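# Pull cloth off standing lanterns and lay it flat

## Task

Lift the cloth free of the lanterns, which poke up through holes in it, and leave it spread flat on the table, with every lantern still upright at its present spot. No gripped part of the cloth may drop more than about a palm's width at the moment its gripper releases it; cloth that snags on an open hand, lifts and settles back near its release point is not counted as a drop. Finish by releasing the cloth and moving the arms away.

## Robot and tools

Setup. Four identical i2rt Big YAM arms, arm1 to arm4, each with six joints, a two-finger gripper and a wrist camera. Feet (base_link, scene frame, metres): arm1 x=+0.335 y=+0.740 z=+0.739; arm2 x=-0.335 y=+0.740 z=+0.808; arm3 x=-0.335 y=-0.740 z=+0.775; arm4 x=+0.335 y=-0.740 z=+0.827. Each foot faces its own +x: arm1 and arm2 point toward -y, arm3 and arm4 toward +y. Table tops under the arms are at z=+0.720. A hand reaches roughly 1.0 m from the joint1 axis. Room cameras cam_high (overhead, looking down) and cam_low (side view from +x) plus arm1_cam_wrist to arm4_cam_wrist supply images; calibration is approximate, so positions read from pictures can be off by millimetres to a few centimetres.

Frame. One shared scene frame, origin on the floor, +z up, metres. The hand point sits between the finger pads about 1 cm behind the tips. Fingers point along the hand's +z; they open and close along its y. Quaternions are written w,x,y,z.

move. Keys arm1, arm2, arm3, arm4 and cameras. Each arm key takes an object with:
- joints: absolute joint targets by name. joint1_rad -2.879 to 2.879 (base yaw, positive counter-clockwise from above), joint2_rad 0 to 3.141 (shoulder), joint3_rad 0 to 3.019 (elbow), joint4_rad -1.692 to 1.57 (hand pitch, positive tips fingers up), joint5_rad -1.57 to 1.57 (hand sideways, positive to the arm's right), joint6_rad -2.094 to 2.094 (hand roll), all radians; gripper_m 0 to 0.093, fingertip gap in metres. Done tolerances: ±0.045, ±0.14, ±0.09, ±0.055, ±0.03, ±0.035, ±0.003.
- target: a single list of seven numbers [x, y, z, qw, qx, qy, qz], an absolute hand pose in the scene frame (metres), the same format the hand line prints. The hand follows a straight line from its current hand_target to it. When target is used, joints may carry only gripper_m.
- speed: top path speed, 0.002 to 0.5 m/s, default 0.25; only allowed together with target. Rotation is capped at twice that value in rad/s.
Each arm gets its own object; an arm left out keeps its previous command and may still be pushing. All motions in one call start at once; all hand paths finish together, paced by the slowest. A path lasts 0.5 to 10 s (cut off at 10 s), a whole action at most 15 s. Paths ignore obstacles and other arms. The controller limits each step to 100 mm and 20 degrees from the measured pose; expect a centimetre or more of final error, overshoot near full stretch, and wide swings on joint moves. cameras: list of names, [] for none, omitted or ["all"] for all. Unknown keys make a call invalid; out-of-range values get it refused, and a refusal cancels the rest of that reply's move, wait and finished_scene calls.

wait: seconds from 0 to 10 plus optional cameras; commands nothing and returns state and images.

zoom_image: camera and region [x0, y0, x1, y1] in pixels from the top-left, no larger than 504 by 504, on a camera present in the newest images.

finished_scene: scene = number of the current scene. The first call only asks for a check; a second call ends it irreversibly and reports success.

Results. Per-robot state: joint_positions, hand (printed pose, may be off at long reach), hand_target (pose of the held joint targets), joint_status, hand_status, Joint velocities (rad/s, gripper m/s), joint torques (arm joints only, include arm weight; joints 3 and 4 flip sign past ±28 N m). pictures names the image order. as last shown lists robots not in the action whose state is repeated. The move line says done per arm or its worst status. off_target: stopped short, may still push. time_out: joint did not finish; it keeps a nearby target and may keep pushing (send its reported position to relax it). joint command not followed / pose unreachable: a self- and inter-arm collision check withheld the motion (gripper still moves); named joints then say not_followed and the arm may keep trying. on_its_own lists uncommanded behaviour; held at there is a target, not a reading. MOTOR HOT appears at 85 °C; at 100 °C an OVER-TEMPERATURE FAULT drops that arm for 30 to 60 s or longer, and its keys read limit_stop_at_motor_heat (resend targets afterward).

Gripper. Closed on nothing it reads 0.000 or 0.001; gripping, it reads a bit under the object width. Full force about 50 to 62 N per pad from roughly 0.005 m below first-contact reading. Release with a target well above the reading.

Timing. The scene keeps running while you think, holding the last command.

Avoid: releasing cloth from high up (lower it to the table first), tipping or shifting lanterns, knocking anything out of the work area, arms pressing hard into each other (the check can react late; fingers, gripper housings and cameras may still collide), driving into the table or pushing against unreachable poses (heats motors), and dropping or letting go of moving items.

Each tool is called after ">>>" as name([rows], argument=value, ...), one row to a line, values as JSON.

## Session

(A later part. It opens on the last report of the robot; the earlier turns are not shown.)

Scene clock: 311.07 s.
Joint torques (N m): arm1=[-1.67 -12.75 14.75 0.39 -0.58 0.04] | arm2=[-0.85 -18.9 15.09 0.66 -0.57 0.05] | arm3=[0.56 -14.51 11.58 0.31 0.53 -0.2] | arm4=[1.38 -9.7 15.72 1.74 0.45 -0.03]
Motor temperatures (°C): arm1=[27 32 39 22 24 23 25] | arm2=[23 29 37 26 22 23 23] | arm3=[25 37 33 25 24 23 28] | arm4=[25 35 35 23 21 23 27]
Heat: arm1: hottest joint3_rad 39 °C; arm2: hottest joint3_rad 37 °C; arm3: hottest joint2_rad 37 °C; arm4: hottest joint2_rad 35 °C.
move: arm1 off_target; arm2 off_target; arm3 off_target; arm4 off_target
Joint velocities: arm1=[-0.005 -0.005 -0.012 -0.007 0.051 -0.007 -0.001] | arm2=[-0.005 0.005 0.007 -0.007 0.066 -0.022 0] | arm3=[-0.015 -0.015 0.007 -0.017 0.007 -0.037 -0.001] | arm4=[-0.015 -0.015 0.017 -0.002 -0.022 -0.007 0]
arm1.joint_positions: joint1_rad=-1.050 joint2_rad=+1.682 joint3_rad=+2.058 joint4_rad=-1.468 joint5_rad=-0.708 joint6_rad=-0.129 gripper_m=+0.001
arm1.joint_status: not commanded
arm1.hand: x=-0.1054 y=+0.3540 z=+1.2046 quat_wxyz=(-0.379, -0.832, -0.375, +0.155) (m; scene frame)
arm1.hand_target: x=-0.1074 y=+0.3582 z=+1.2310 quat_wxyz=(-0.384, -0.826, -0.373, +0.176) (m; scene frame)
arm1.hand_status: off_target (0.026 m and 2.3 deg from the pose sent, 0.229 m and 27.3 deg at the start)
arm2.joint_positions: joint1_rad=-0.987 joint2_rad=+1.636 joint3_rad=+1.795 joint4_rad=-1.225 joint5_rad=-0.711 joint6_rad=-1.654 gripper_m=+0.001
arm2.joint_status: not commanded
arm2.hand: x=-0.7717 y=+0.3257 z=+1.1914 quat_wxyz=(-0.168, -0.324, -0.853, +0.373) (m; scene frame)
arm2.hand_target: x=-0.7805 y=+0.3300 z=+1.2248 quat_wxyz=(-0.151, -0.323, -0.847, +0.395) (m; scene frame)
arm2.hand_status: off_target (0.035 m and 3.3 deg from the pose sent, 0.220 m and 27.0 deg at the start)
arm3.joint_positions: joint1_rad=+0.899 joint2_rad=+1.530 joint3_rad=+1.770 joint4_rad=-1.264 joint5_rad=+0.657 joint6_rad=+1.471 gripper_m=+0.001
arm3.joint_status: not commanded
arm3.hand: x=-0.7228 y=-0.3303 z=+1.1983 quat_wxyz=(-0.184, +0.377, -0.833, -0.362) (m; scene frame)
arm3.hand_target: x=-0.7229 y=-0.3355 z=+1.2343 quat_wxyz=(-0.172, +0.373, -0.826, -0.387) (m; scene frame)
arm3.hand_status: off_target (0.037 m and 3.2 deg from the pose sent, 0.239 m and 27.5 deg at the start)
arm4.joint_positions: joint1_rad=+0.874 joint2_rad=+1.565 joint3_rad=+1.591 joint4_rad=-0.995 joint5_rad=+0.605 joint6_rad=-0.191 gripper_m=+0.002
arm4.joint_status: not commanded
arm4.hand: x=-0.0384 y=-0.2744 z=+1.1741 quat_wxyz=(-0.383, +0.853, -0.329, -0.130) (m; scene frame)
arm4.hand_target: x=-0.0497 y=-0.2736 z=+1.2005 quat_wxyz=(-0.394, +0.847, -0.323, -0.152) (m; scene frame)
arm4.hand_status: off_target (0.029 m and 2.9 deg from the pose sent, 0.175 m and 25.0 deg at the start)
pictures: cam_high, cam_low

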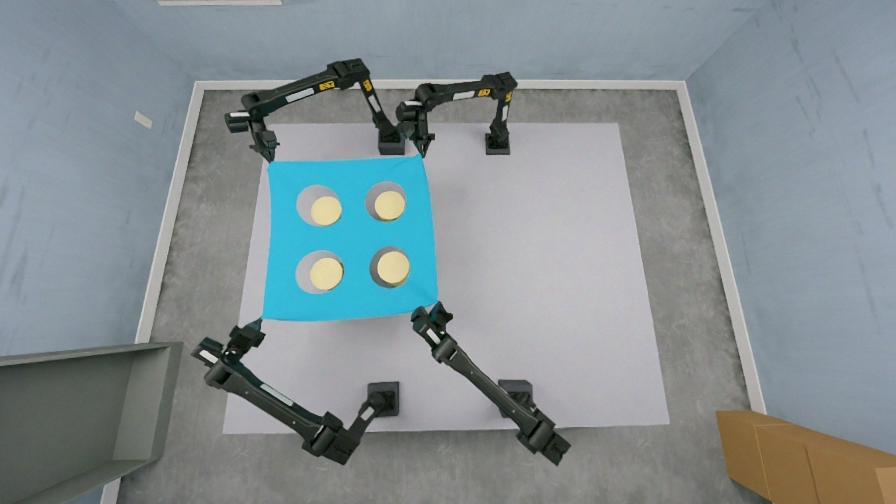

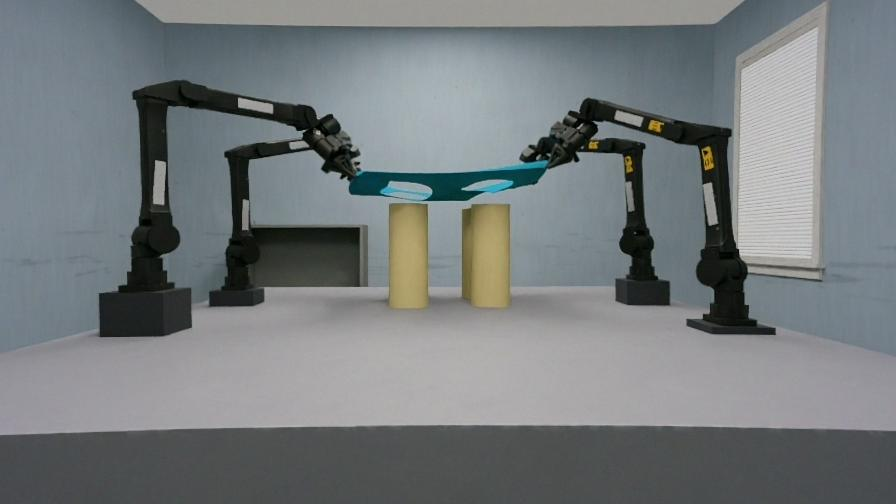

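>>> move(arm1={"target": [0.564, 0.361, 1.225, 0.38563, 0.82699, 0.37079, -0.17290], "speed": 0.27}, arm2={"target": [-0.1205, 0.330, 1.225, 0.15042, 0.32257, 0.84697, -0.39495], "speed": 0.27}, arm3={"target": [-0.0618, -0.336, 1.235, 0.17290, -0.37079, 0.82699, 0.38563], "speed": 0.27}, arm4={"target": [0.6085, -0.2715, 1.205, 0.39495, -0.84697, 0.32257, 0.15042], "speed": 0.27}, cameras=["cam_high", "cam_low", "arm2_cam_wrist"])

Scene clock: 328.90 s.
Joint torques (N m): arm1=[-1.14 -6.01 15.75 0.68 0.59 0.1] | arm2=[0.03 -11.4 15.97 0.8 0.44 0.07] | arm3=[0.32 -9.82 12.08 0.39 -0.19 -0.19] | arm4=[0.21 -6.48 16.27 1.14 -0.43 -0.05]
Motor temperatures (°C): arm1=[27 31 41 22 24 22 25] | arm2=[23 28 40 26 22 23 23] | arm3=[25 36 35 25 24 23 28] | arm4=[25 35 38 23 21 23 27]
Heat: arm1: hottest joint3_rad 41 °C; arm2: hottest joint3_rad 40 °C; arm3: hottest joint2_rad 36 °C; arm4: hottest joint3_rad 38 °C.
move: arm1 off_target; arm2 off_target; arm3 off_target; arm4 off_target
Joint velocities: arm1=[-0.005 -0.015 -0.002 0.007 -0.051 0.037 0.001] | arm2=[-0.005 0.005 -0.002 -0.002 -0.022 -0.037 -0.001] | arm3=[0.005 -0.005 -0.007 -0.017 0.037 -0.051 0] | arm4=[0.005 -0.005 -0.007 0.007 -0.037 -0.007 -0.001]
arm1.joint_positions: joint1_rad=+0.728 joint2_rad=+1.193 joint3_rad=+1.514 joint4_rad=-1.264 joint5_rad=+0.518 joint6_rad=+1.274 gripper_m=+0.001
arm1.joint_status: not commanded
arm1.hand: x=+0.5710 y=+0.3648 z=+1.1902 quat_wxyz=(-0.349, -0.835, -0.388, +0.176) (m; scene frame)
arm1.hand_target: x=+0.5726 y=+0.3656 z=+1.2235 quat_wxyz=(-0.379, -0.831, -0.372, +0.165) (m; scene frame)
arm1.hand_status: off_target (0.036 m and 4.7 deg from the pose sent, 0.670 m and 2.3 deg at the start)
arm2.joint_positions: joint1_rad=+0.680 joint2_rad=+1.175 joint3_rad=+1.296 joint4_rad=-1.001 joint5_rad=+0.488 joint6_rad=-0.398 gripper_m=+0.001
arm2.joint_status: not commanded
arm2.hand: x=-0.1139 y=+0.3257 z=+1.1848 quat_wxyz=(-0.124, -0.308, -0.864, +0.378) (m; scene frame)
arm2.hand_target: x=-0.1165 y=+0.3223 z=+1.2257 quat_wxyz=(-0.149, -0.322, -0.847, +0.396) (m; scene frame)
arm2.hand_status: off_target (0.041 m and 4.4 deg from the pose sent, 0.652 m and 3.3 deg at the start)
arm3.joint_positions: joint1_rad=-0.821 joint2_rad=+1.302 joint3_rad=+1.520 joint4_rad=-1.141 joint5_rad=-0.576 joint6_rad=+0.182 gripper_m=+0.001
arm3.joint_status: not commanded
arm3.hand: x=-0.0576 y=-0.3297 z=+1.2031 quat_wxyz=(-0.150, +0.358, -0.838, -0.383) (m; scene frame)
arm3.hand_target: x=-0.0594 y=-0.3294 z=+1.2363 quat_wxyz=(-0.174, +0.370, -0.824, -0.392) (m; scene frame)
arm3.hand_status: off_target (0.033 m and 3.3 deg from the pose sent, 0.662 m and 3.2 deg at the start)
arm4.joint_positions: joint1_rad=-0.636 joint2_rad=+1.346 joint3_rad=+1.364 joint4_rad=-0.889 joint5_rad=-0.486 joint6_rad=-1.313 gripper_m=+0.002
arm4.joint_status: not commanded
arm4.hand: x=+0.6037 y=-0.2768 z=+1.1786 quat_wxyz=(-0.375, +0.851, -0.334, -0.156) (m; scene frame)
arm4.hand_target: x=+0.6094 y=-0.2720 z=+1.2044 quat_wxyz=(-0.394, +0.848, -0.322, -0.147) (m; scene frame)
arm4.hand_status: off_target (0.027 m and 2.8 deg from the pose sent, 0.648 m and 2.9 deg at the start)
pictures: arm2_cam_wrist, cam_high, cam_low
camera_calibration:
arm2_cam_wrist: T_world_to_cam=[[-0.63107, -0.524957, 0.571113, -0.57428], [-0.616759, 0.786081, 0.0410446, -0.370714], [-0.470488, -0.326337, -0.819845, 1.14589], [0, 0, 0, 1]] pos_world=[-0.0519256, 0.363885, 1.28264]

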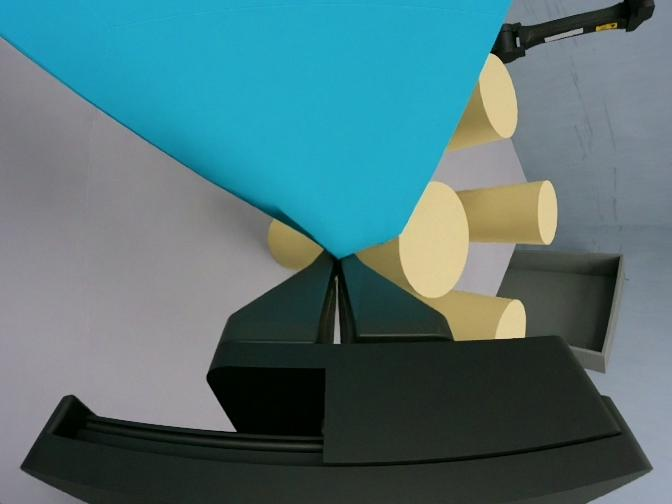

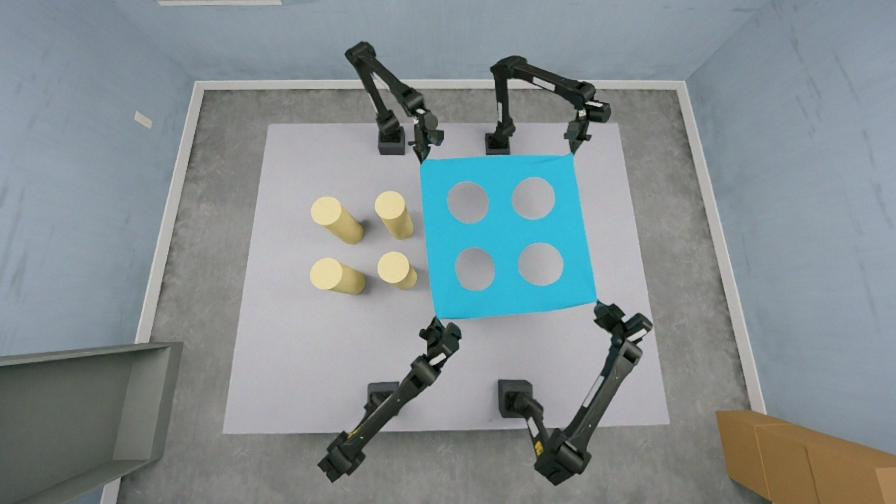

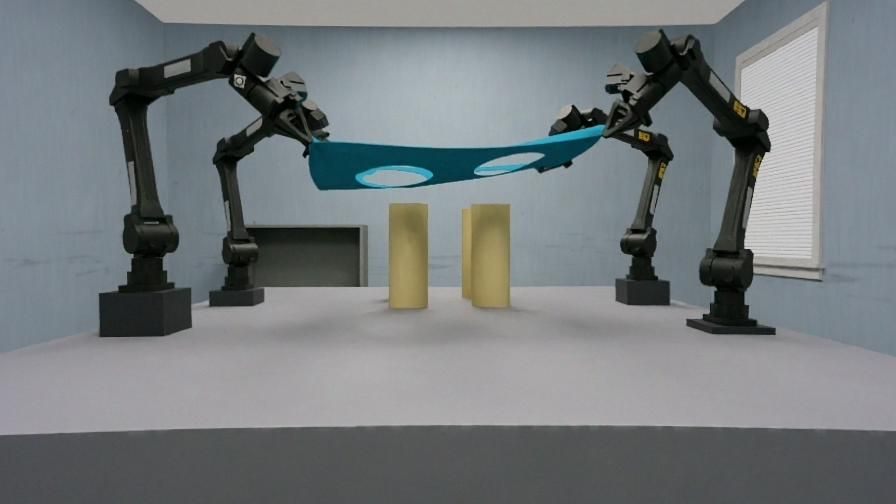

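>>> move(arm1={"target": [0.571, 0.364, 0.80, 0, 0.91248, 0.40912, 0], "speed": 0.25}, arm2={"target": [-0.114, 0.326, 0.80, 0, 0.35592, 0.93452, 0], "speed": 0.25}, arm3={"target": [-0.058, -0.330, 0.80, 0, -0.40912, 0.91248, 0], "speed": 0.25}, arm4={"target": [0.604, -0.276, 0.80, 0, -0.93452, 0.35592, 0], "speed": 0.25}, cameras=["cam_high", "cam_low", "arm2_cam_wrist", "arm1_cam_wrist"])

Scene clock: 359.47 s.
Joint torques (N m): arm1=[-0.73 -11.46 7.97 0.08 -0.2 -0.07] | arm2=[-0.44 -18.9 7.91 0.46 -0.15 -0.19] | arm3=[0.15 -16.15 6.43 0.31 0.32 0.15] | arm4=[0.91 -12.04 10.44 -0.1 0.18 0.17]
Motor temperatures (°C): arm1=[27 30 43 22 24 22 26] | arm2=[23 26 44 26 22 23 24] | arm3=[25 34 41 25 24 23 29] | arm4=[25 34 40 23 21 23 28]
Heat: arm1: hottest joint3_rad 43 °C; arm2: hottest joint3_rad 44 °C; arm3: hottest joint3_rad 41 °C; arm4: hottest joint3_rad 40 °C.
move: arm1 done; arm2 off_target; arm3 off_target; arm4 off_target
Joint velocities: arm1=[-0.005 -0.015 -0.012 0.002 -0.022 0.066 -0.001] | arm2=[-0.005 -0.005 0.007 -0.002 0.007 0.007 0] | arm3=[-0.015 0.005 -0.002 0.007 0.037 -0.022 -0.001] | arm4=[0.005 -0.005 -0.017 0.002 -0.037 -0.007 0]
arm1.joint_positions: joint1_rad=+0.531 joint2_rad=+1.655 joint3_rad=+1.089 joint4_rad=-1.016 joint5_rad=-0.013 joint6_rad=+1.294 gripper_m=+0.001
arm1.joint_status: not commanded
arm1.hand: x=+0.5659 y=+0.3649 z=+0.7944 quat_wxyz=(+0.002, -0.917, -0.400, -0.001) (m; scene frame)
arm1.hand_target: x=+0.5689 y=+0.3657 z=+0.7991 quat_wxyz=(-0.004, -0.914, -0.407, -0.007) (m; scene frame)
arm1.hand_status: done (0.008 m and 1.2 deg from the pose sent, 0.390 m and 46.1 deg at the start)
arm2.joint_positions: joint1_rad=+0.514 joint2_rad=+1.810 joint3_rad=+1.085 joint4_rad=-0.876 joint5_rad=+0.008 joint6_rad=-0.340 gripper_m=+0.001
arm2.joint_status: not commanded
arm2.hand: x=-0.1177 y=+0.3391 z=+0.7898 quat_wxyz=(+0.014, -0.357, -0.934, -0.008) (m; scene frame)
arm2.hand_target: x=-0.1167 y=+0.3295 z=+0.7994 quat_wxyz=(+0.002, -0.356, -0.934, +0.000) (m; scene frame)
arm2.hand_status: off_target (0.017 m and 1.9 deg from the pose sent, 0.385 m and 47.0 deg at the start)
arm3.joint_positions: joint1_rad=-0.631 joint2_rad=+1.824 joint3_rad=+1.202 joint4_rad=-0.986 joint5_rad=-0.007 joint6_rad=+0.130 gripper_m=+0.001
arm3.joint_status: not commanded
arm3.hand: x=-0.0654 y=-0.3388 z=+0.7922 quat_wxyz=(+0.013, +0.411, -0.911, +0.005) (m; scene frame)
arm3.hand_target: x=-0.0616 y=-0.3343 z=+0.7999 quat_wxyz=(+0.000, +0.405, -0.914, +0.000) (m; scene frame)
arm3.hand_status: off_target (0.014 m and 1.6 deg from the pose sent, 0.403 m and 48.6 deg at the start)
arm4.joint_positions: joint1_rad=-0.491 joint2_rad=+1.990 joint3_rad=+1.299 joint4_rad=-0.902 joint5_rad=+0.003 joint6_rad=-1.378 gripper_m=+0.002
arm4.joint_status: not commanded
arm4.hand: x=+0.5999 y=-0.2847 z=+0.7890 quat_wxyz=(+0.009, +0.936, -0.352, -0.003) (m; scene frame)
arm4.hand_target: x=+0.6050 y=-0.2740 z=+0.7987 quat_wxyz=(-0.001, +0.935, -0.356, +0.003) (m; scene frame)
arm4.hand_status: off_target (0.015 m and 1.2 deg from the pose sent, 0.379 m and 47.9 deg at the start)
pictures: arm1_cam_wrist, arm2_cam_wrist, cam_high, cam_low
camera_calibration:
arm1_cam_wrist: T_world_to_cam=[[-0.733905, 0.679205, -0.00799643, 0.175517], [0.559659, 0.611319, 0.559527, -0.976124], [0.384922, 0.406164, -0.828773, 0.422689], [0, 0, 0, 1]] pos_world=[0.512408, 0.30583, 0.897885]
arm2_cam_wrist: T_world_to_cam=[[-0.671088, -0.741299, -0.0108042, 0.184174], [-0.58854, 0.523822, 0.615818, -0.729113], [-0.450846, 0.419627, -0.787814, 0.548628], [0, 0, 0, 1]] pos_world=[-0.0581684, 0.288234, 0.883208]

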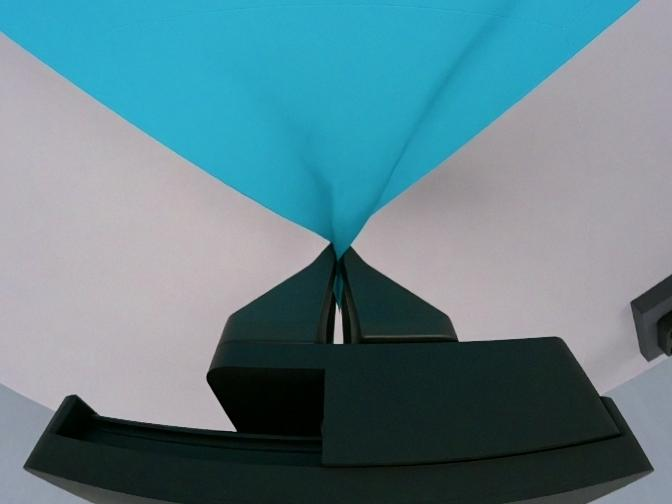

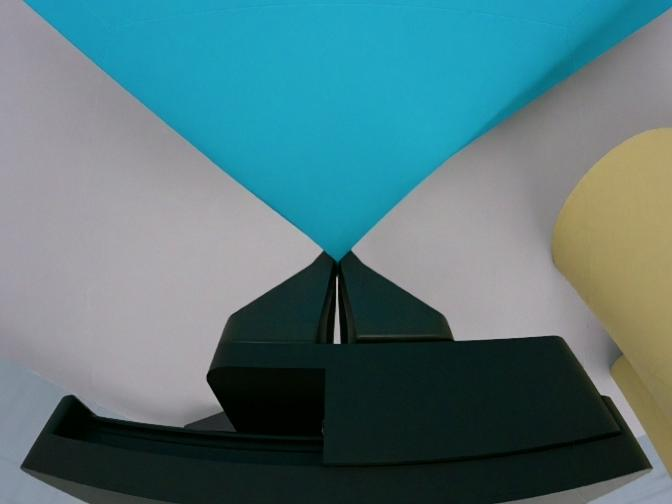

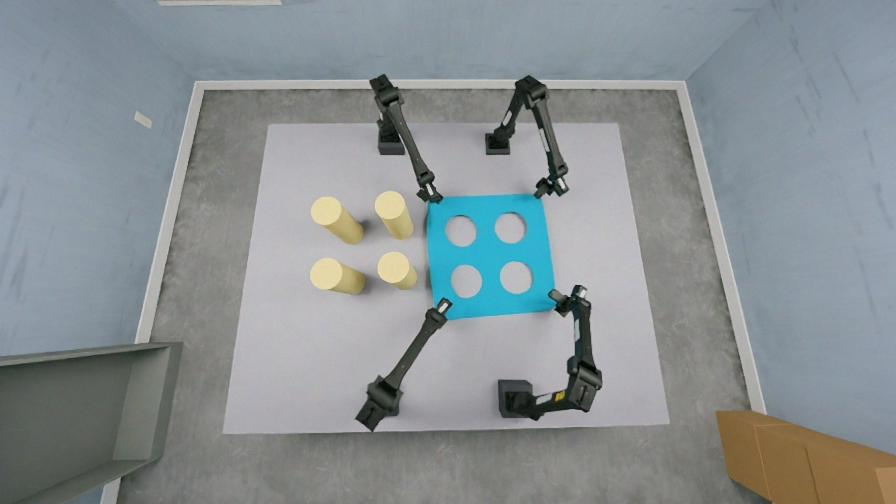

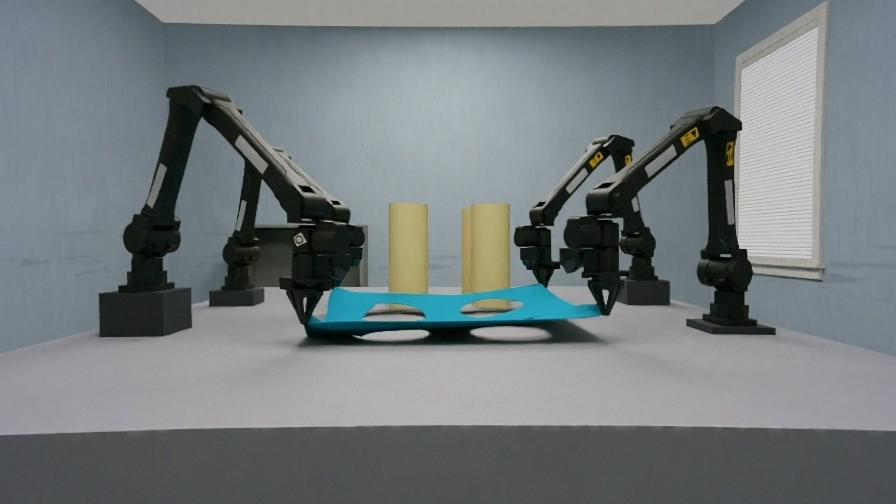

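>>> zoom_image(camera="cam_high", region=[405, 170, 605, 340])

Scaled by 2.520.

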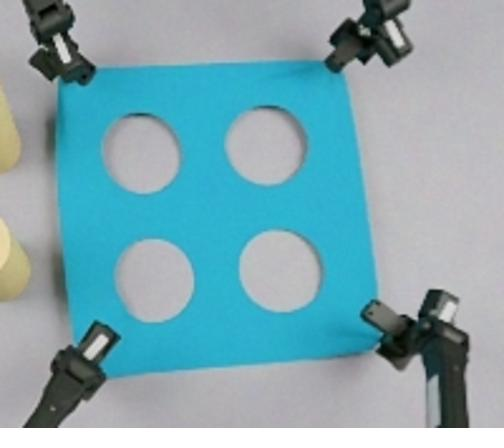

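>>> move(arm1={"target": [0.570, 0.369, 0.726, 0, 0.91248, 0.40912, 0], "speed": 0.1}, arm2={"target": [-0.120, 0.336, 0.726, 0, 0.35592, 0.93452, 0], "speed": 0.1}, arm3={"target": [-0.0657, -0.3364, 0.726, 0, -0.40912, 0.91248, 0], "speed": 0.1}, arm4={"target": [0.606, -0.2824, 0.727, 0, -0.93452, 0.35592, 0], "speed": 0.1}, cameras=["cam_high", "arm1_cam_wrist", "arm2_cam_wrist", "arm3_cam_wrist", "arm4_cam_wrist"])

Scene clock: 380.10 s.
Joint torques (N m): arm1=[-0.97 -10.81 6.78 0.39 0.29 -0.03] | arm2=[-0.21 -17.73 5.26 0.73 -0.18 -0.2] | arm3=[0.44 -14.92 5.23 0.55 0.27 0.11] | arm4=[-0.09 -11.05 6.76 0.57 -0.02 0.07]
Motor temperatures (°C): arm1=[27 29 40 22 24 22 26] | arm2=[23 27 39 26 22 23 24] | arm3=[25 35 38 25 24 23 29] | arm4=[25 35 40 23 21 23 28]
Heat: arm1: hottest joint3_rad 40 °C; arm2: hottest joint3_rad 39 °C; arm3: hottest joint3_rad 38 °C; arm4: hottest joint3_rad 40 °C.
move: arm1 done; arm2 done; arm3 done; arm4 off_target
Joint velocities: arm1=[-0.005 -0.005 -0.012 -0.007 0.037 -0.022 0.001] | arm2=[-0.005 0.015 -0.022 0.002 -0.081 0.051 0] | arm3=[-0.034 0.005 0.002 -0.007 0.037 -0.007 -0.001] | arm4=[0.005 -0.005 -0.027 -0.007 0.007 -0.007 0]
arm1.joint_positions: joint1_rad=+0.538 joint2_rad=+1.756 joint3_rad=+1.018 joint4_rad=-0.835 joint5_rad=-0.012 joint6_rad=+1.294 gripper_m=+0.001
arm1.joint_status: not commanded
arm1.hand: x=+0.5674 y=+0.3661 z=+0.7305 quat_wxyz=(-0.003, -0.915, -0.403, -0.001) (m; scene frame)
arm1.hand_target: x=+0.5697 y=+0.3697 z=+0.7259 quat_wxyz=(+0.000, -0.912, -0.409, +0.000) (m; scene frame)
arm1.hand_status: done (0.006 m and 0.9 deg from the pose sent, 0.069 m and 1.2 deg at the start)
arm2.joint_positions: joint1_rad=+0.513 joint2_rad=+1.920 joint3_rad=+1.042 joint4_rad=-0.687 joint5_rad=+0.006 joint6_rad=-0.342 gripper_m=+0.001
arm2.joint_status: not commanded
arm2.hand: x=-0.1153 y=+0.3353 z=+0.7299 quat_wxyz=(+0.000, -0.357, -0.934, +0.002) (m; scene frame)
arm2.hand_target: x=-0.1203 y=+0.3367 z=+0.7263 quat_wxyz=(+0.000, -0.356, -0.934, +0.000) (m; scene frame)
arm2.hand_status: done (0.006 m and 0.3 deg from the pose sent, 0.064 m and 1.9 deg at the start)
arm3.joint_positions: joint1_rad=-0.631 joint2_rad=+1.918 joint3_rad=+1.140 joint4_rad=-0.809 joint5_rad=-0.005 joint6_rad=+0.130 gripper_m=+0.001
arm3.joint_status: not commanded
arm3.hand: x=-0.0652 y=-0.3390 z=+0.7300 quat_wxyz=(+0.003, +0.411, -0.912, +0.000) (m; scene frame)
arm3.hand_target: x=-0.0662 y=-0.3373 z=+0.7267 quat_wxyz=(+0.000, +0.409, -0.912, +0.000) (m; scene frame)
arm3.hand_status: done (0.005 m and 0.4 deg from the pose sent, 0.066 m and 1.6 deg at the start)
arm4.joint_positions: joint1_rad=-0.491 joint2_rad=+2.086 joint3_rad=+1.288 joint4_rad=-0.761 joint5_rad=+0.003 joint6_rad=-1.377 gripper_m=+0.002
arm4.joint_status: not commanded
arm4.hand: x=+0.6051 y=-0.2752 z=+0.7372 quat_wxyz=(-0.009, +0.936, -0.352, +0.000) (m; scene frame)
arm4.hand_target: x=+0.6061 y=-0.2823 z=+0.7269 quat_wxyz=(+0.000, +0.934, -0.356, +0.000) (m; scene frame)
arm4.hand_status: off_target (0.012 m and 1.1 deg from the pose sent, 0.062 m and 1.2 deg at the start)
pictures: arm1_cam_wrist, arm2_cam_wrist, arm3_cam_wrist, arm4_cam_wrist, cam_high
camera_calibration:
arm1_cam_wrist: T_world_to_cam=[[-0.738313, 0.674257, -0.0165092, 0.185807], [0.553346, 0.619548, 0.556748, -0.939255], [0.385619, 0.401919, -0.830517, 0.371089], [0, 0, 0, 1]] pos_world=[0.513819, 0.307484, 0.834192]
arm2_cam_wrist: T_world_to_cam=[[-0.670504, -0.741905, -0.00155492, 0.175838], [-0.600649, 0.54161, 0.588116, -0.676016], [-0.435484, 0.395268, -0.808775, 0.529395], [0, 0, 0, 1]] pos_world=[-0.0576055, 0.287339, 0.82601]
arm3_cam_wrist: T_world_to_cam=[[0.751521, -0.659675, -0.00676874, -0.169029], [-0.532046, -0.612125, 0.585004, -0.662717], [-0.390056, -0.436041, -0.811002, 0.543825], [0, 0, 0, 1]] pos_world=[-0.0134451, -0.28004, 0.827591]
arm4_cam_wrist: T_world_to_cam=[[0.653838, 0.756445, 0.0169335, -0.200865], [0.606665, -0.537487, 0.585718, -0.943166], [0.452165, -0.372691, -0.810338, 0.341759], [0, 0, 0, 1]] pos_world=[0.548988, -0.227625, 0.832771]

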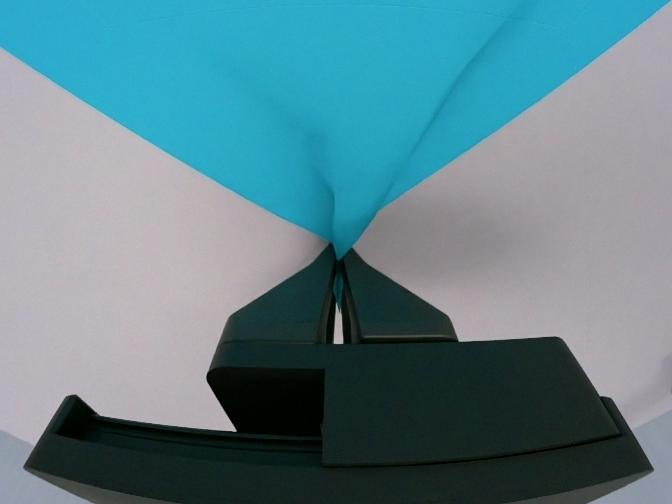

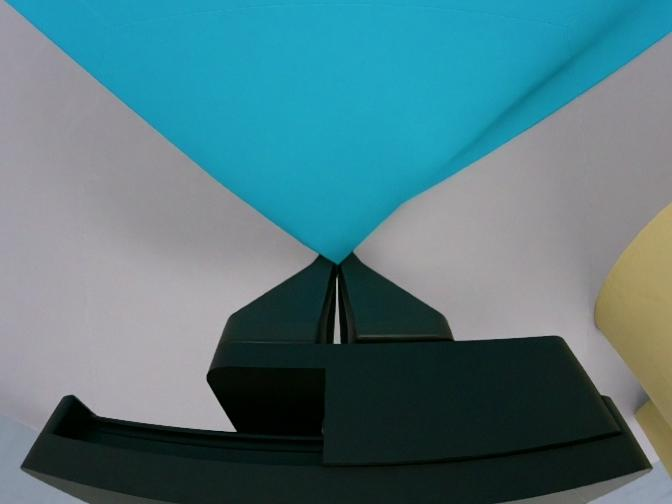

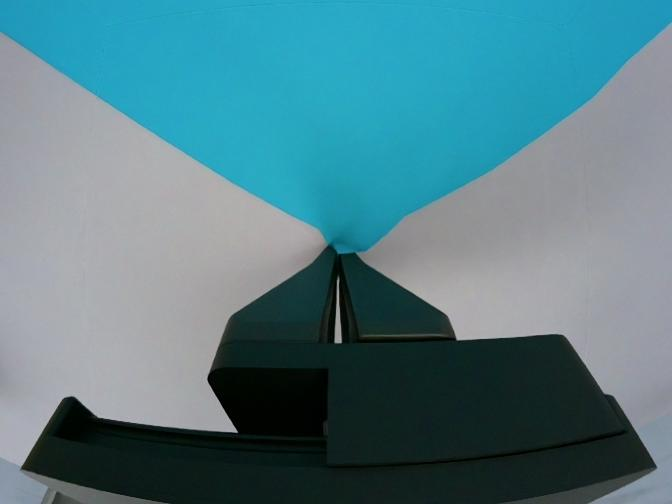

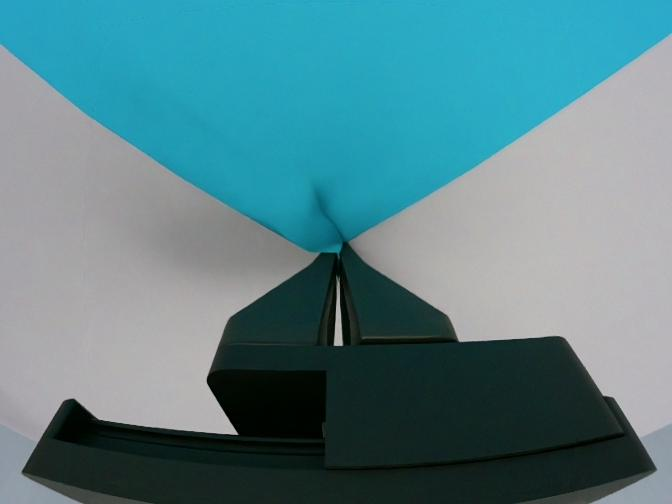

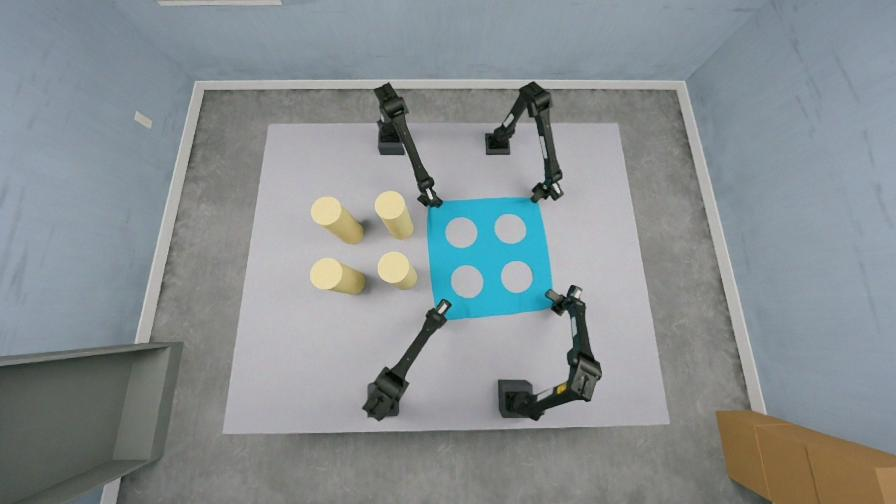

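>>> zoom_image(camera="cam_high", region=[405, 170, 605, 340])

Scaled by 2.520.

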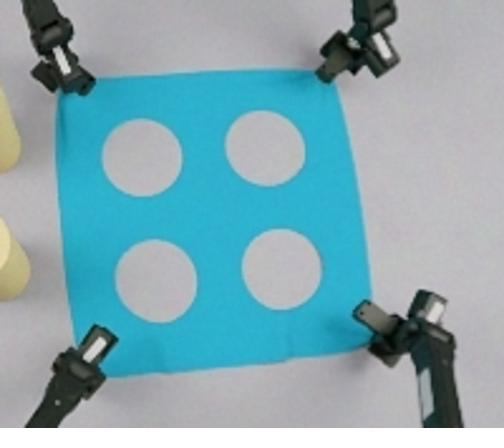

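>>> move(arm1={"joints": {"gripper_m": 0.09}}, arm2={"joints": {"gripper_m": 0.09}}, arm3={"joints": {"gripper_m": 0.09}}, arm4={"joints": {"gripper_m": 0.09}}, cameras=["arm1_cam_wrist", "arm2_cam_wrist", "arm3_cam_wrist", "arm4_cam_wrist"])

Scene clock: 384.30 s.
Joint torques (N m): arm1=[-0.5 -10.17 6.86 0.29 0.32 -0.02] | arm2=[-0.21 -17.85 5.29 0.76 -0.19 -0.18] | arm3=[0.44 -14.86 5.26 0.54 0.23 0.11] | arm4=[-0.15 -11.05 6.79 0.57 -0.02 0.06]
Motor temperatures (°C): arm1=[27 30 40 22 24 22 26] | arm2=[23 27 38 26 22 23 24] | arm3=[25 35 37 25 24 23 29] | arm4=[25 35 39 23 21 23 28]
Heat: arm1: hottest joint3_rad 40 °C; arm2: hottest joint3_rad 38 °C; arm3: hottest joint3_rad 37 °C; arm4: hottest joint3_rad 39 °C.
move: arm1 done; arm2 done; arm3 done; arm4 done
Joint velocities: arm1=[-0.005 -0.024 0.012 -0.017 -0.066 -0.051 0.001] | arm2=[0.005 0.005 -0.007 0.002 -0.022 0.037 0.001] | arm3=[-0.015 -0.005 -0.022 0.002 0.037 -0.037 0] | arm4=[-0.024 -0.015 -0.022 -0.002 -0.022 -0.051 0]
arm1.joint_positions: joint1_rad=+0.538 joint2_rad=+1.755 joint3_rad=+1.018 joint4_rad=-0.835 joint5_rad=-0.012 joint6_rad=+1.294 gripper_m=+0.090
arm1.joint_status: all done
arm1.hand: x=+0.5674 y=+0.3660 z=+0.7308 quat_wxyz=(-0.003, -0.915, -0.403, -0.001) (m; scene frame)
arm1.hand_target: x=+0.5696 y=+0.3696 z=+0.7259 quat_wxyz=(+0.000, -0.912, -0.409, +0.000) (m; scene frame)
arm1.hand_status: not commanded
arm2.joint_positions: joint1_rad=+0.513 joint2_rad=+1.920 joint3_rad=+1.042 joint4_rad=-0.687 joint5_rad=+0.006 joint6_rad=-0.342 gripper_m=+0.090
arm2.joint_status: all done
arm2.hand: x=-0.1153 y=+0.3353 z=+0.7299 quat_wxyz=(+0.000, -0.356, -0.934, +0.002) (m; scene frame)
arm2.hand_target: x=-0.1203 y=+0.3366 z=+0.7263 quat_wxyz=(+0.000, -0.356, -0.934, +0.000) (m; scene frame)
arm2.hand_status: not commanded
arm3.joint_positions: joint1_rad=-0.631 joint2_rad=+1.918 joint3_rad=+1.140 joint4_rad=-0.809 joint5_rad=-0.005 joint6_rad=+0.130 gripper_m=+0.090
arm3.joint_status: all done
arm3.hand: x=-0.0652 y=-0.3390 z=+0.7300 quat_wxyz=(+0.003, +0.411, -0.911, +0.000) (m; scene frame)
arm3.hand_target: x=-0.0663 y=-0.3372 z=+0.7267 quat_wxyz=(+0.000, +0.409, -0.912, +0.000) (m; scene frame)
arm3.hand_status: not commanded
arm4.joint_positions: joint1_rad=-0.491 joint2_rad=+2.086 joint3_rad=+1.288 joint4_rad=-0.761 joint5_rad=+0.003 joint6_rad=-1.377 gripper_m=+0.090
arm4.joint_status: all done
arm4.hand: x=+0.6051 y=-0.2752 z=+0.7372 quat_wxyz=(-0.009, +0.936, -0.352, +0.000) (m; scene frame)
arm4.hand_target: x=+0.6061 y=-0.2821 z=+0.7269 quat_wxyz=(+0.000, +0.934, -0.356, +0.000) (m; scene frame)
arm4.hand_status: not commanded
pictures: arm1_cam_wrist, arm2_cam_wrist, arm3_cam_wrist, arm4_cam_wrist
camera_calibration:
arm1_cam_wrist: T_world_to_cam=[[-0.738312, 0.674239, -0.0172427, 0.186458], [0.553118, 0.619914, 0.556567, -0.939284], [0.385948, 0.401383, -0.830624, 0.371455], [0, 0, 0, 1]] pos_world=[0.513836, 0.307463, 0.834528]
arm2_cam_wrist: T_world_to_cam=[[-0.669937, -0.742416, -0.00155323, 0.176073], [-0.60106, 0.541151, 0.588118, -0.675911], [-0.435788, 0.394936, -0.808773, 0.529469], [0, 0, 0, 1]] pos_world=[-0.0575686, 0.287383, 0.82601]
arm3_cam_wrist: T_world_to_cam=[[0.751779, -0.659388, -0.00600773, -0.169418], [-0.532183, -0.612079, 0.584928, -0.66266], [-0.389372, -0.436539, -0.811063, 0.54374], [0, 0, 0, 1]] pos_world=[-0.0135739, -0.279949, 0.827598]
arm4_cam_wrist: T_world_to_cam=[[0.653838, 0.756445, 0.0169335, -0.200865], [0.606665, -0.537487, 0.585718, -0.943166], [0.452165, -0.372691, -0.810338, 0.341759], [0, 0, 0, 1]] pos_world=[0.548988, -0.227625, 0.832771]

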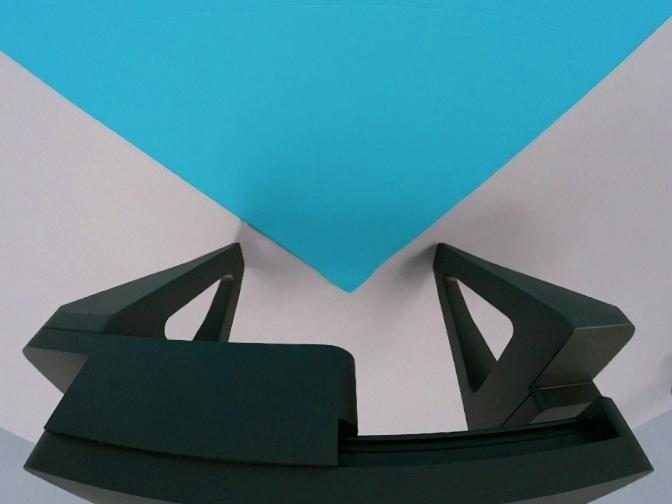

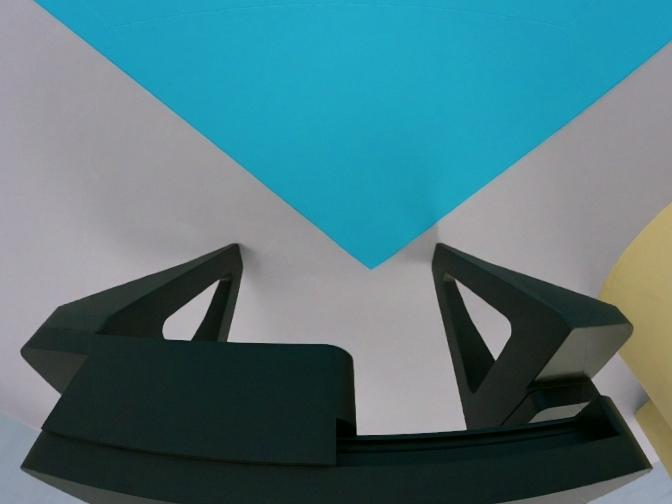

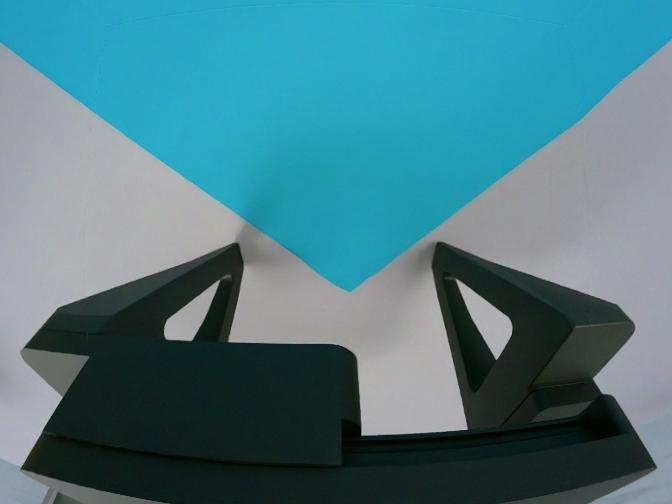

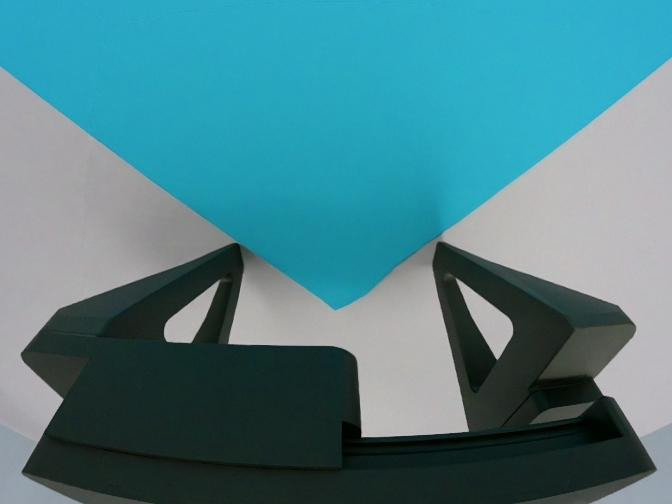

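>>> move(arm1={"target": [0.587, 0.392, 0.91, 0, 0.91248, 0.40912, 0], "speed": 0.18}, arm2={"target": [-0.132, 0.366, 0.91, 0, 0.35592, 0.93452, 0], "speed": 0.18}, arm3={"target": [-0.082, -0.366, 0.91, 0, -0.40912, 0.91248, 0], "speed": 0.18}, arm4={"target": [0.626, -0.306, 0.91, 0, -0.93452, 0.35592, 0], "speed": 0.18}, cameras=["cam_high", "cam_low", "arm1_cam_wrist", "arm2_cam_wrist", "arm3_cam_wrist", "arm4_cam_wrist"])

Scene clock: 392.63 s.
Joint torques (N m): arm1=[-0.38 -9.58 13.26 -0.46 0.24 0.16] | arm2=[0.73 -14.45 12.26 -0.24 -0.18 -0.08] | arm3=[-0.21 -13.45 9.78 -0.49 0.25 0.03] | arm4=[-0.73 -9.93 12.22 -0.12 -0.04 -0.08]
Motor temperatures (°C): arm1=[27 29 39 22 24 22 25] | arm2=[23 27 37 26 22 23 23] | arm3=[25 35 37 25 24 23 28] | arm4=[25 35 38 23 21 23 27]
Heat: arm1: hottest joint3_rad 39 °C; arm2: hottest joint3_rad 37 °C; arm3: hottest joint3_rad 37 °C; arm4: hottest joint3_rad 38 °C.
move: arm1 off_target; arm2 off_target; arm3 off_target; arm4 off_target
Joint velocities: arm1=[-0.005 -0.005 -0.002 -0.002 -0.051 0.007 0] | arm2=[-0.005 -0.005 0.032 0.012 0.022 0.022 0] | arm3=[-0.005 -0.015 -0.002 -0.002 -0.11 0.022 0] | arm4=[0.005 -0.015 0.017 0.002 -0.022 -0.037 -0.001]
arm1.joint_positions: joint1_rad=+0.598 joint2_rad=+1.511 joint3_rad=+1.195 joint4_rad=-1.309 joint5_rad=-0.012 joint6_rad=+1.334 gripper_m=+0.090
arm1.joint_status: not commanded
arm1.hand: x=+0.5767 y=+0.4022 z=+0.8911 quat_wxyz=(+0.023, -0.911, -0.412, +0.004) (m; scene frame)
arm1.hand_target: x=+0.5875 y=+0.3919 z=+0.9104 quat_wxyz=(+0.000, -0.912, -0.409, +0.000) (m; scene frame)
arm1.hand_status: off_target (0.024 m and 2.7 deg from the pose sent, 0.182 m and 0.9 deg at the start)
arm2.joint_positions: joint1_rad=+0.513 joint2_rad=+1.544 joint3_rad=+1.057 joint4_rad=-1.120 joint5_rad=+0.006 joint6_rad=-0.342 gripper_m=+0.090
arm2.joint_status: not commanded
arm2.hand: x=-0.1408 y=+0.3809 z=+0.8929 quat_wxyz=(+0.016, -0.356, -0.934, -0.012) (m; scene frame)
arm2.hand_target: x=-0.1310 y=+0.3651 z=+0.9101 quat_wxyz=(+0.000, -0.356, -0.935, +0.000) (m; scene frame)
arm2.hand_status: off_target (0.024 m and 2.3 deg from the pose sent, 0.183 m and 0.3 deg at the start)
arm3.joint_positions: joint1_rad=-0.631 joint2_rad=+1.607 joint3_rad=+1.197 joint4_rad=-1.214 joint5_rad=-0.005 joint6_rad=+0.130 gripper_m=+0.090
arm3.joint_status: not commanded
arm3.hand: x=-0.0901 y=-0.3754 z=+0.8887 quat_wxyz=(+0.019, +0.411, -0.911, +0.010) (m; scene frame)
arm3.hand_target: x=-0.0807 y=-0.3645 z=+0.9088 quat_wxyz=(+0.000, +0.409, -0.912, +0.000) (m; scene frame)
arm3.hand_status: off_target (0.025 m and 2.5 deg from the pose sent, 0.183 m and 0.4 deg at the start)
arm4.joint_positions: joint1_rad=-0.538 joint2_rad=+1.790 joint3_rad=+1.344 joint4_rad=-1.145 joint5_rad=+0.005 joint6_rad=-1.416 gripper_m=+0.090
arm4.joint_status: not commanded
arm4.hand: x=+0.6125 y=-0.3125 z=+0.9041 quat_wxyz=(+0.007, +0.935, -0.355, -0.003) (m; scene frame)
arm4.hand_target: x=+0.6253 y=-0.3075 z=+0.9110 quat_wxyz=(+0.000, +0.935, -0.356, +0.000) (m; scene frame)
arm4.hand_status: off_target (0.016 m and 0.9 deg from the pose sent, 0.177 m and 1.1 deg at the start)
pictures: arm1_cam_wrist, arm2_cam_wrist, arm3_cam_wrist, arm4_cam_wrist, cam_high, cam_low
camera_calibration:
arm1_cam_wrist: T_world_to_cam=[[-0.751123, 0.65927, 0.0343058, 0.139144], [0.558078, 0.606356, 0.566465, -1.06231], [0.352652, 0.44463, -0.823372, 0.481838], [0, 0, 0, 1]] pos_world=[0.527444, 0.338165, 0.993719]
arm2_cam_wrist: T_world_to_cam=[[-0.670026, -0.742172, -0.0156632, 0.205641], [-0.588745, 0.518425, 0.620173, -0.829968], [-0.452155, 0.424754, -0.784308, 0.596702], [0, 0, 0, 1]] pos_world=[-0.0810523, 0.329446, 0.985943]
arm3_cam_wrist: T_world_to_cam=[[0.75166, -0.659549, -0.00120845, -0.178136], [-0.519564, -0.593251, 0.614904, -0.809445], [-0.406276, -0.461571, -0.788601, 0.615954], [0, 0, 0, 1]] pos_world=[-0.0364128, -0.313387, 0.983257]
arm4_cam_wrist: T_world_to_cam=[[0.659441, 0.751606, -0.0150059, -0.156393], [0.612078, -0.525219, 0.59119, -1.0699], [0.436461, -0.39904, -0.806393, 0.457677], [0, 0, 0, 1]] pos_world=[0.558233, -0.261753, 0.999232]

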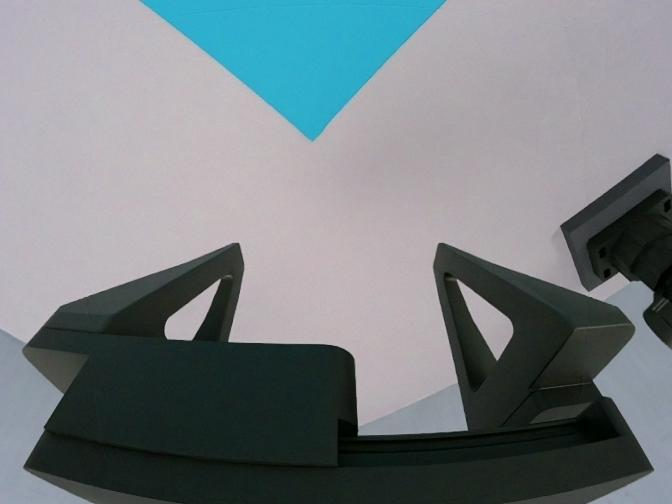

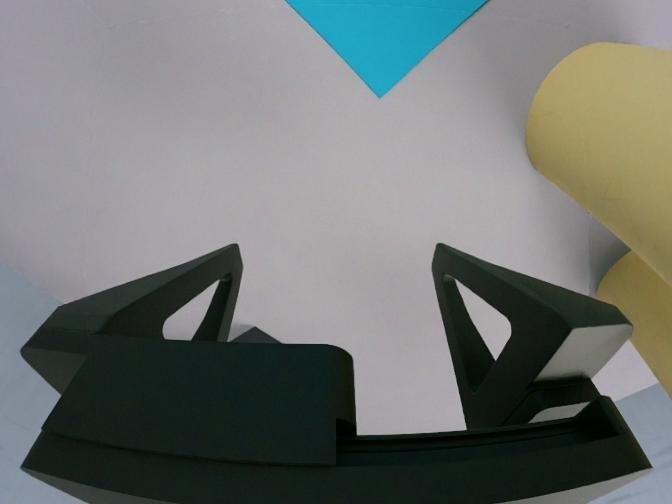

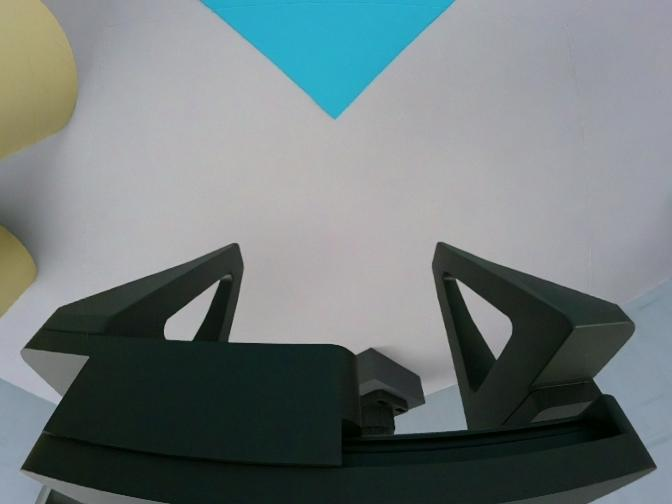

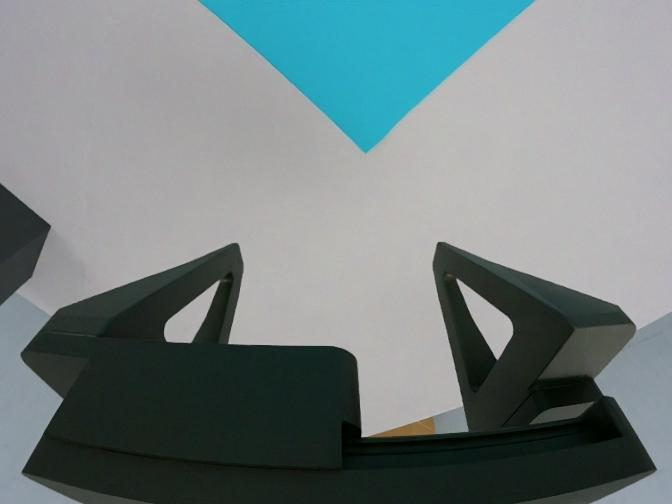

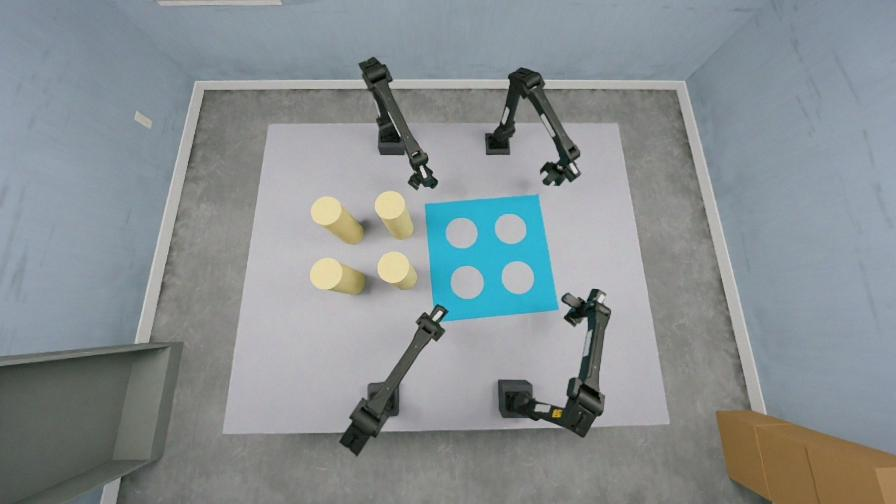

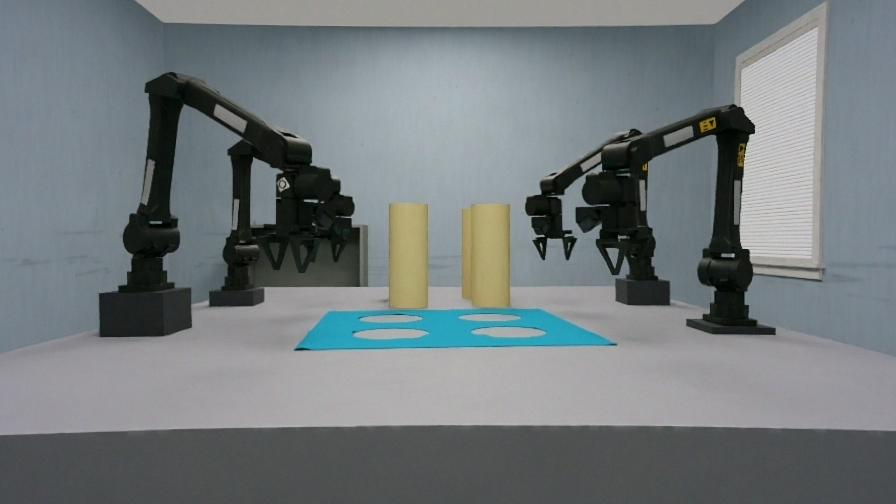

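>>> zoom_image(camera="cam_high", region=[290, 170, 590, 340])

>>> zoom_image(camera="cam_low", region=[270, 190, 640, 370])

Scaled by 1.680.

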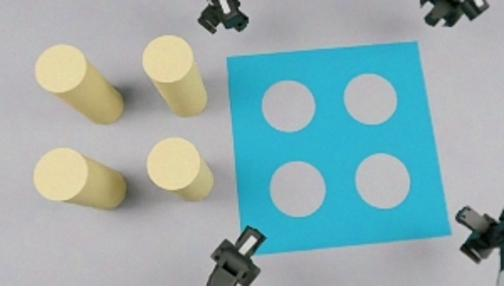

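Scaled by 1.362.

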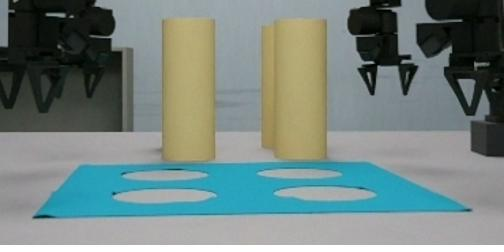

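>>> zoom_image(camera="cam_low", region=[280, 300, 400, 365])

>>> zoom_image(camera="cam_high", region=[500, 260, 600, 330])

Scaled by 4.200.

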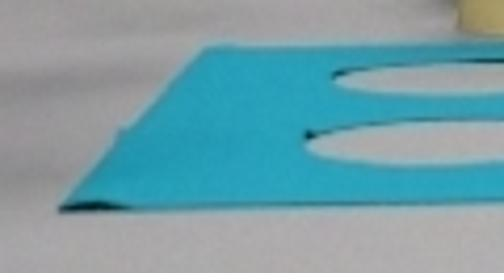

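Scaled by 5.040.

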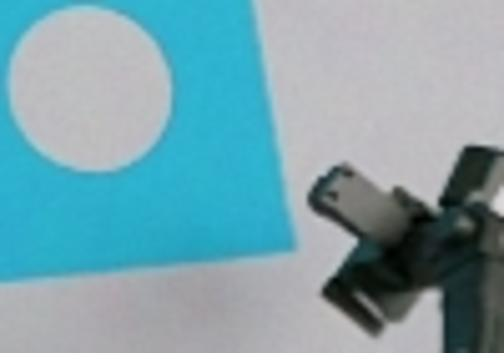

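>>> finished_scene(scene=2)

This call ended nothing. Check each condition of the task against the scene as it is now, look again where you are not sure, and mend what is not met. Then call finished_scene again.


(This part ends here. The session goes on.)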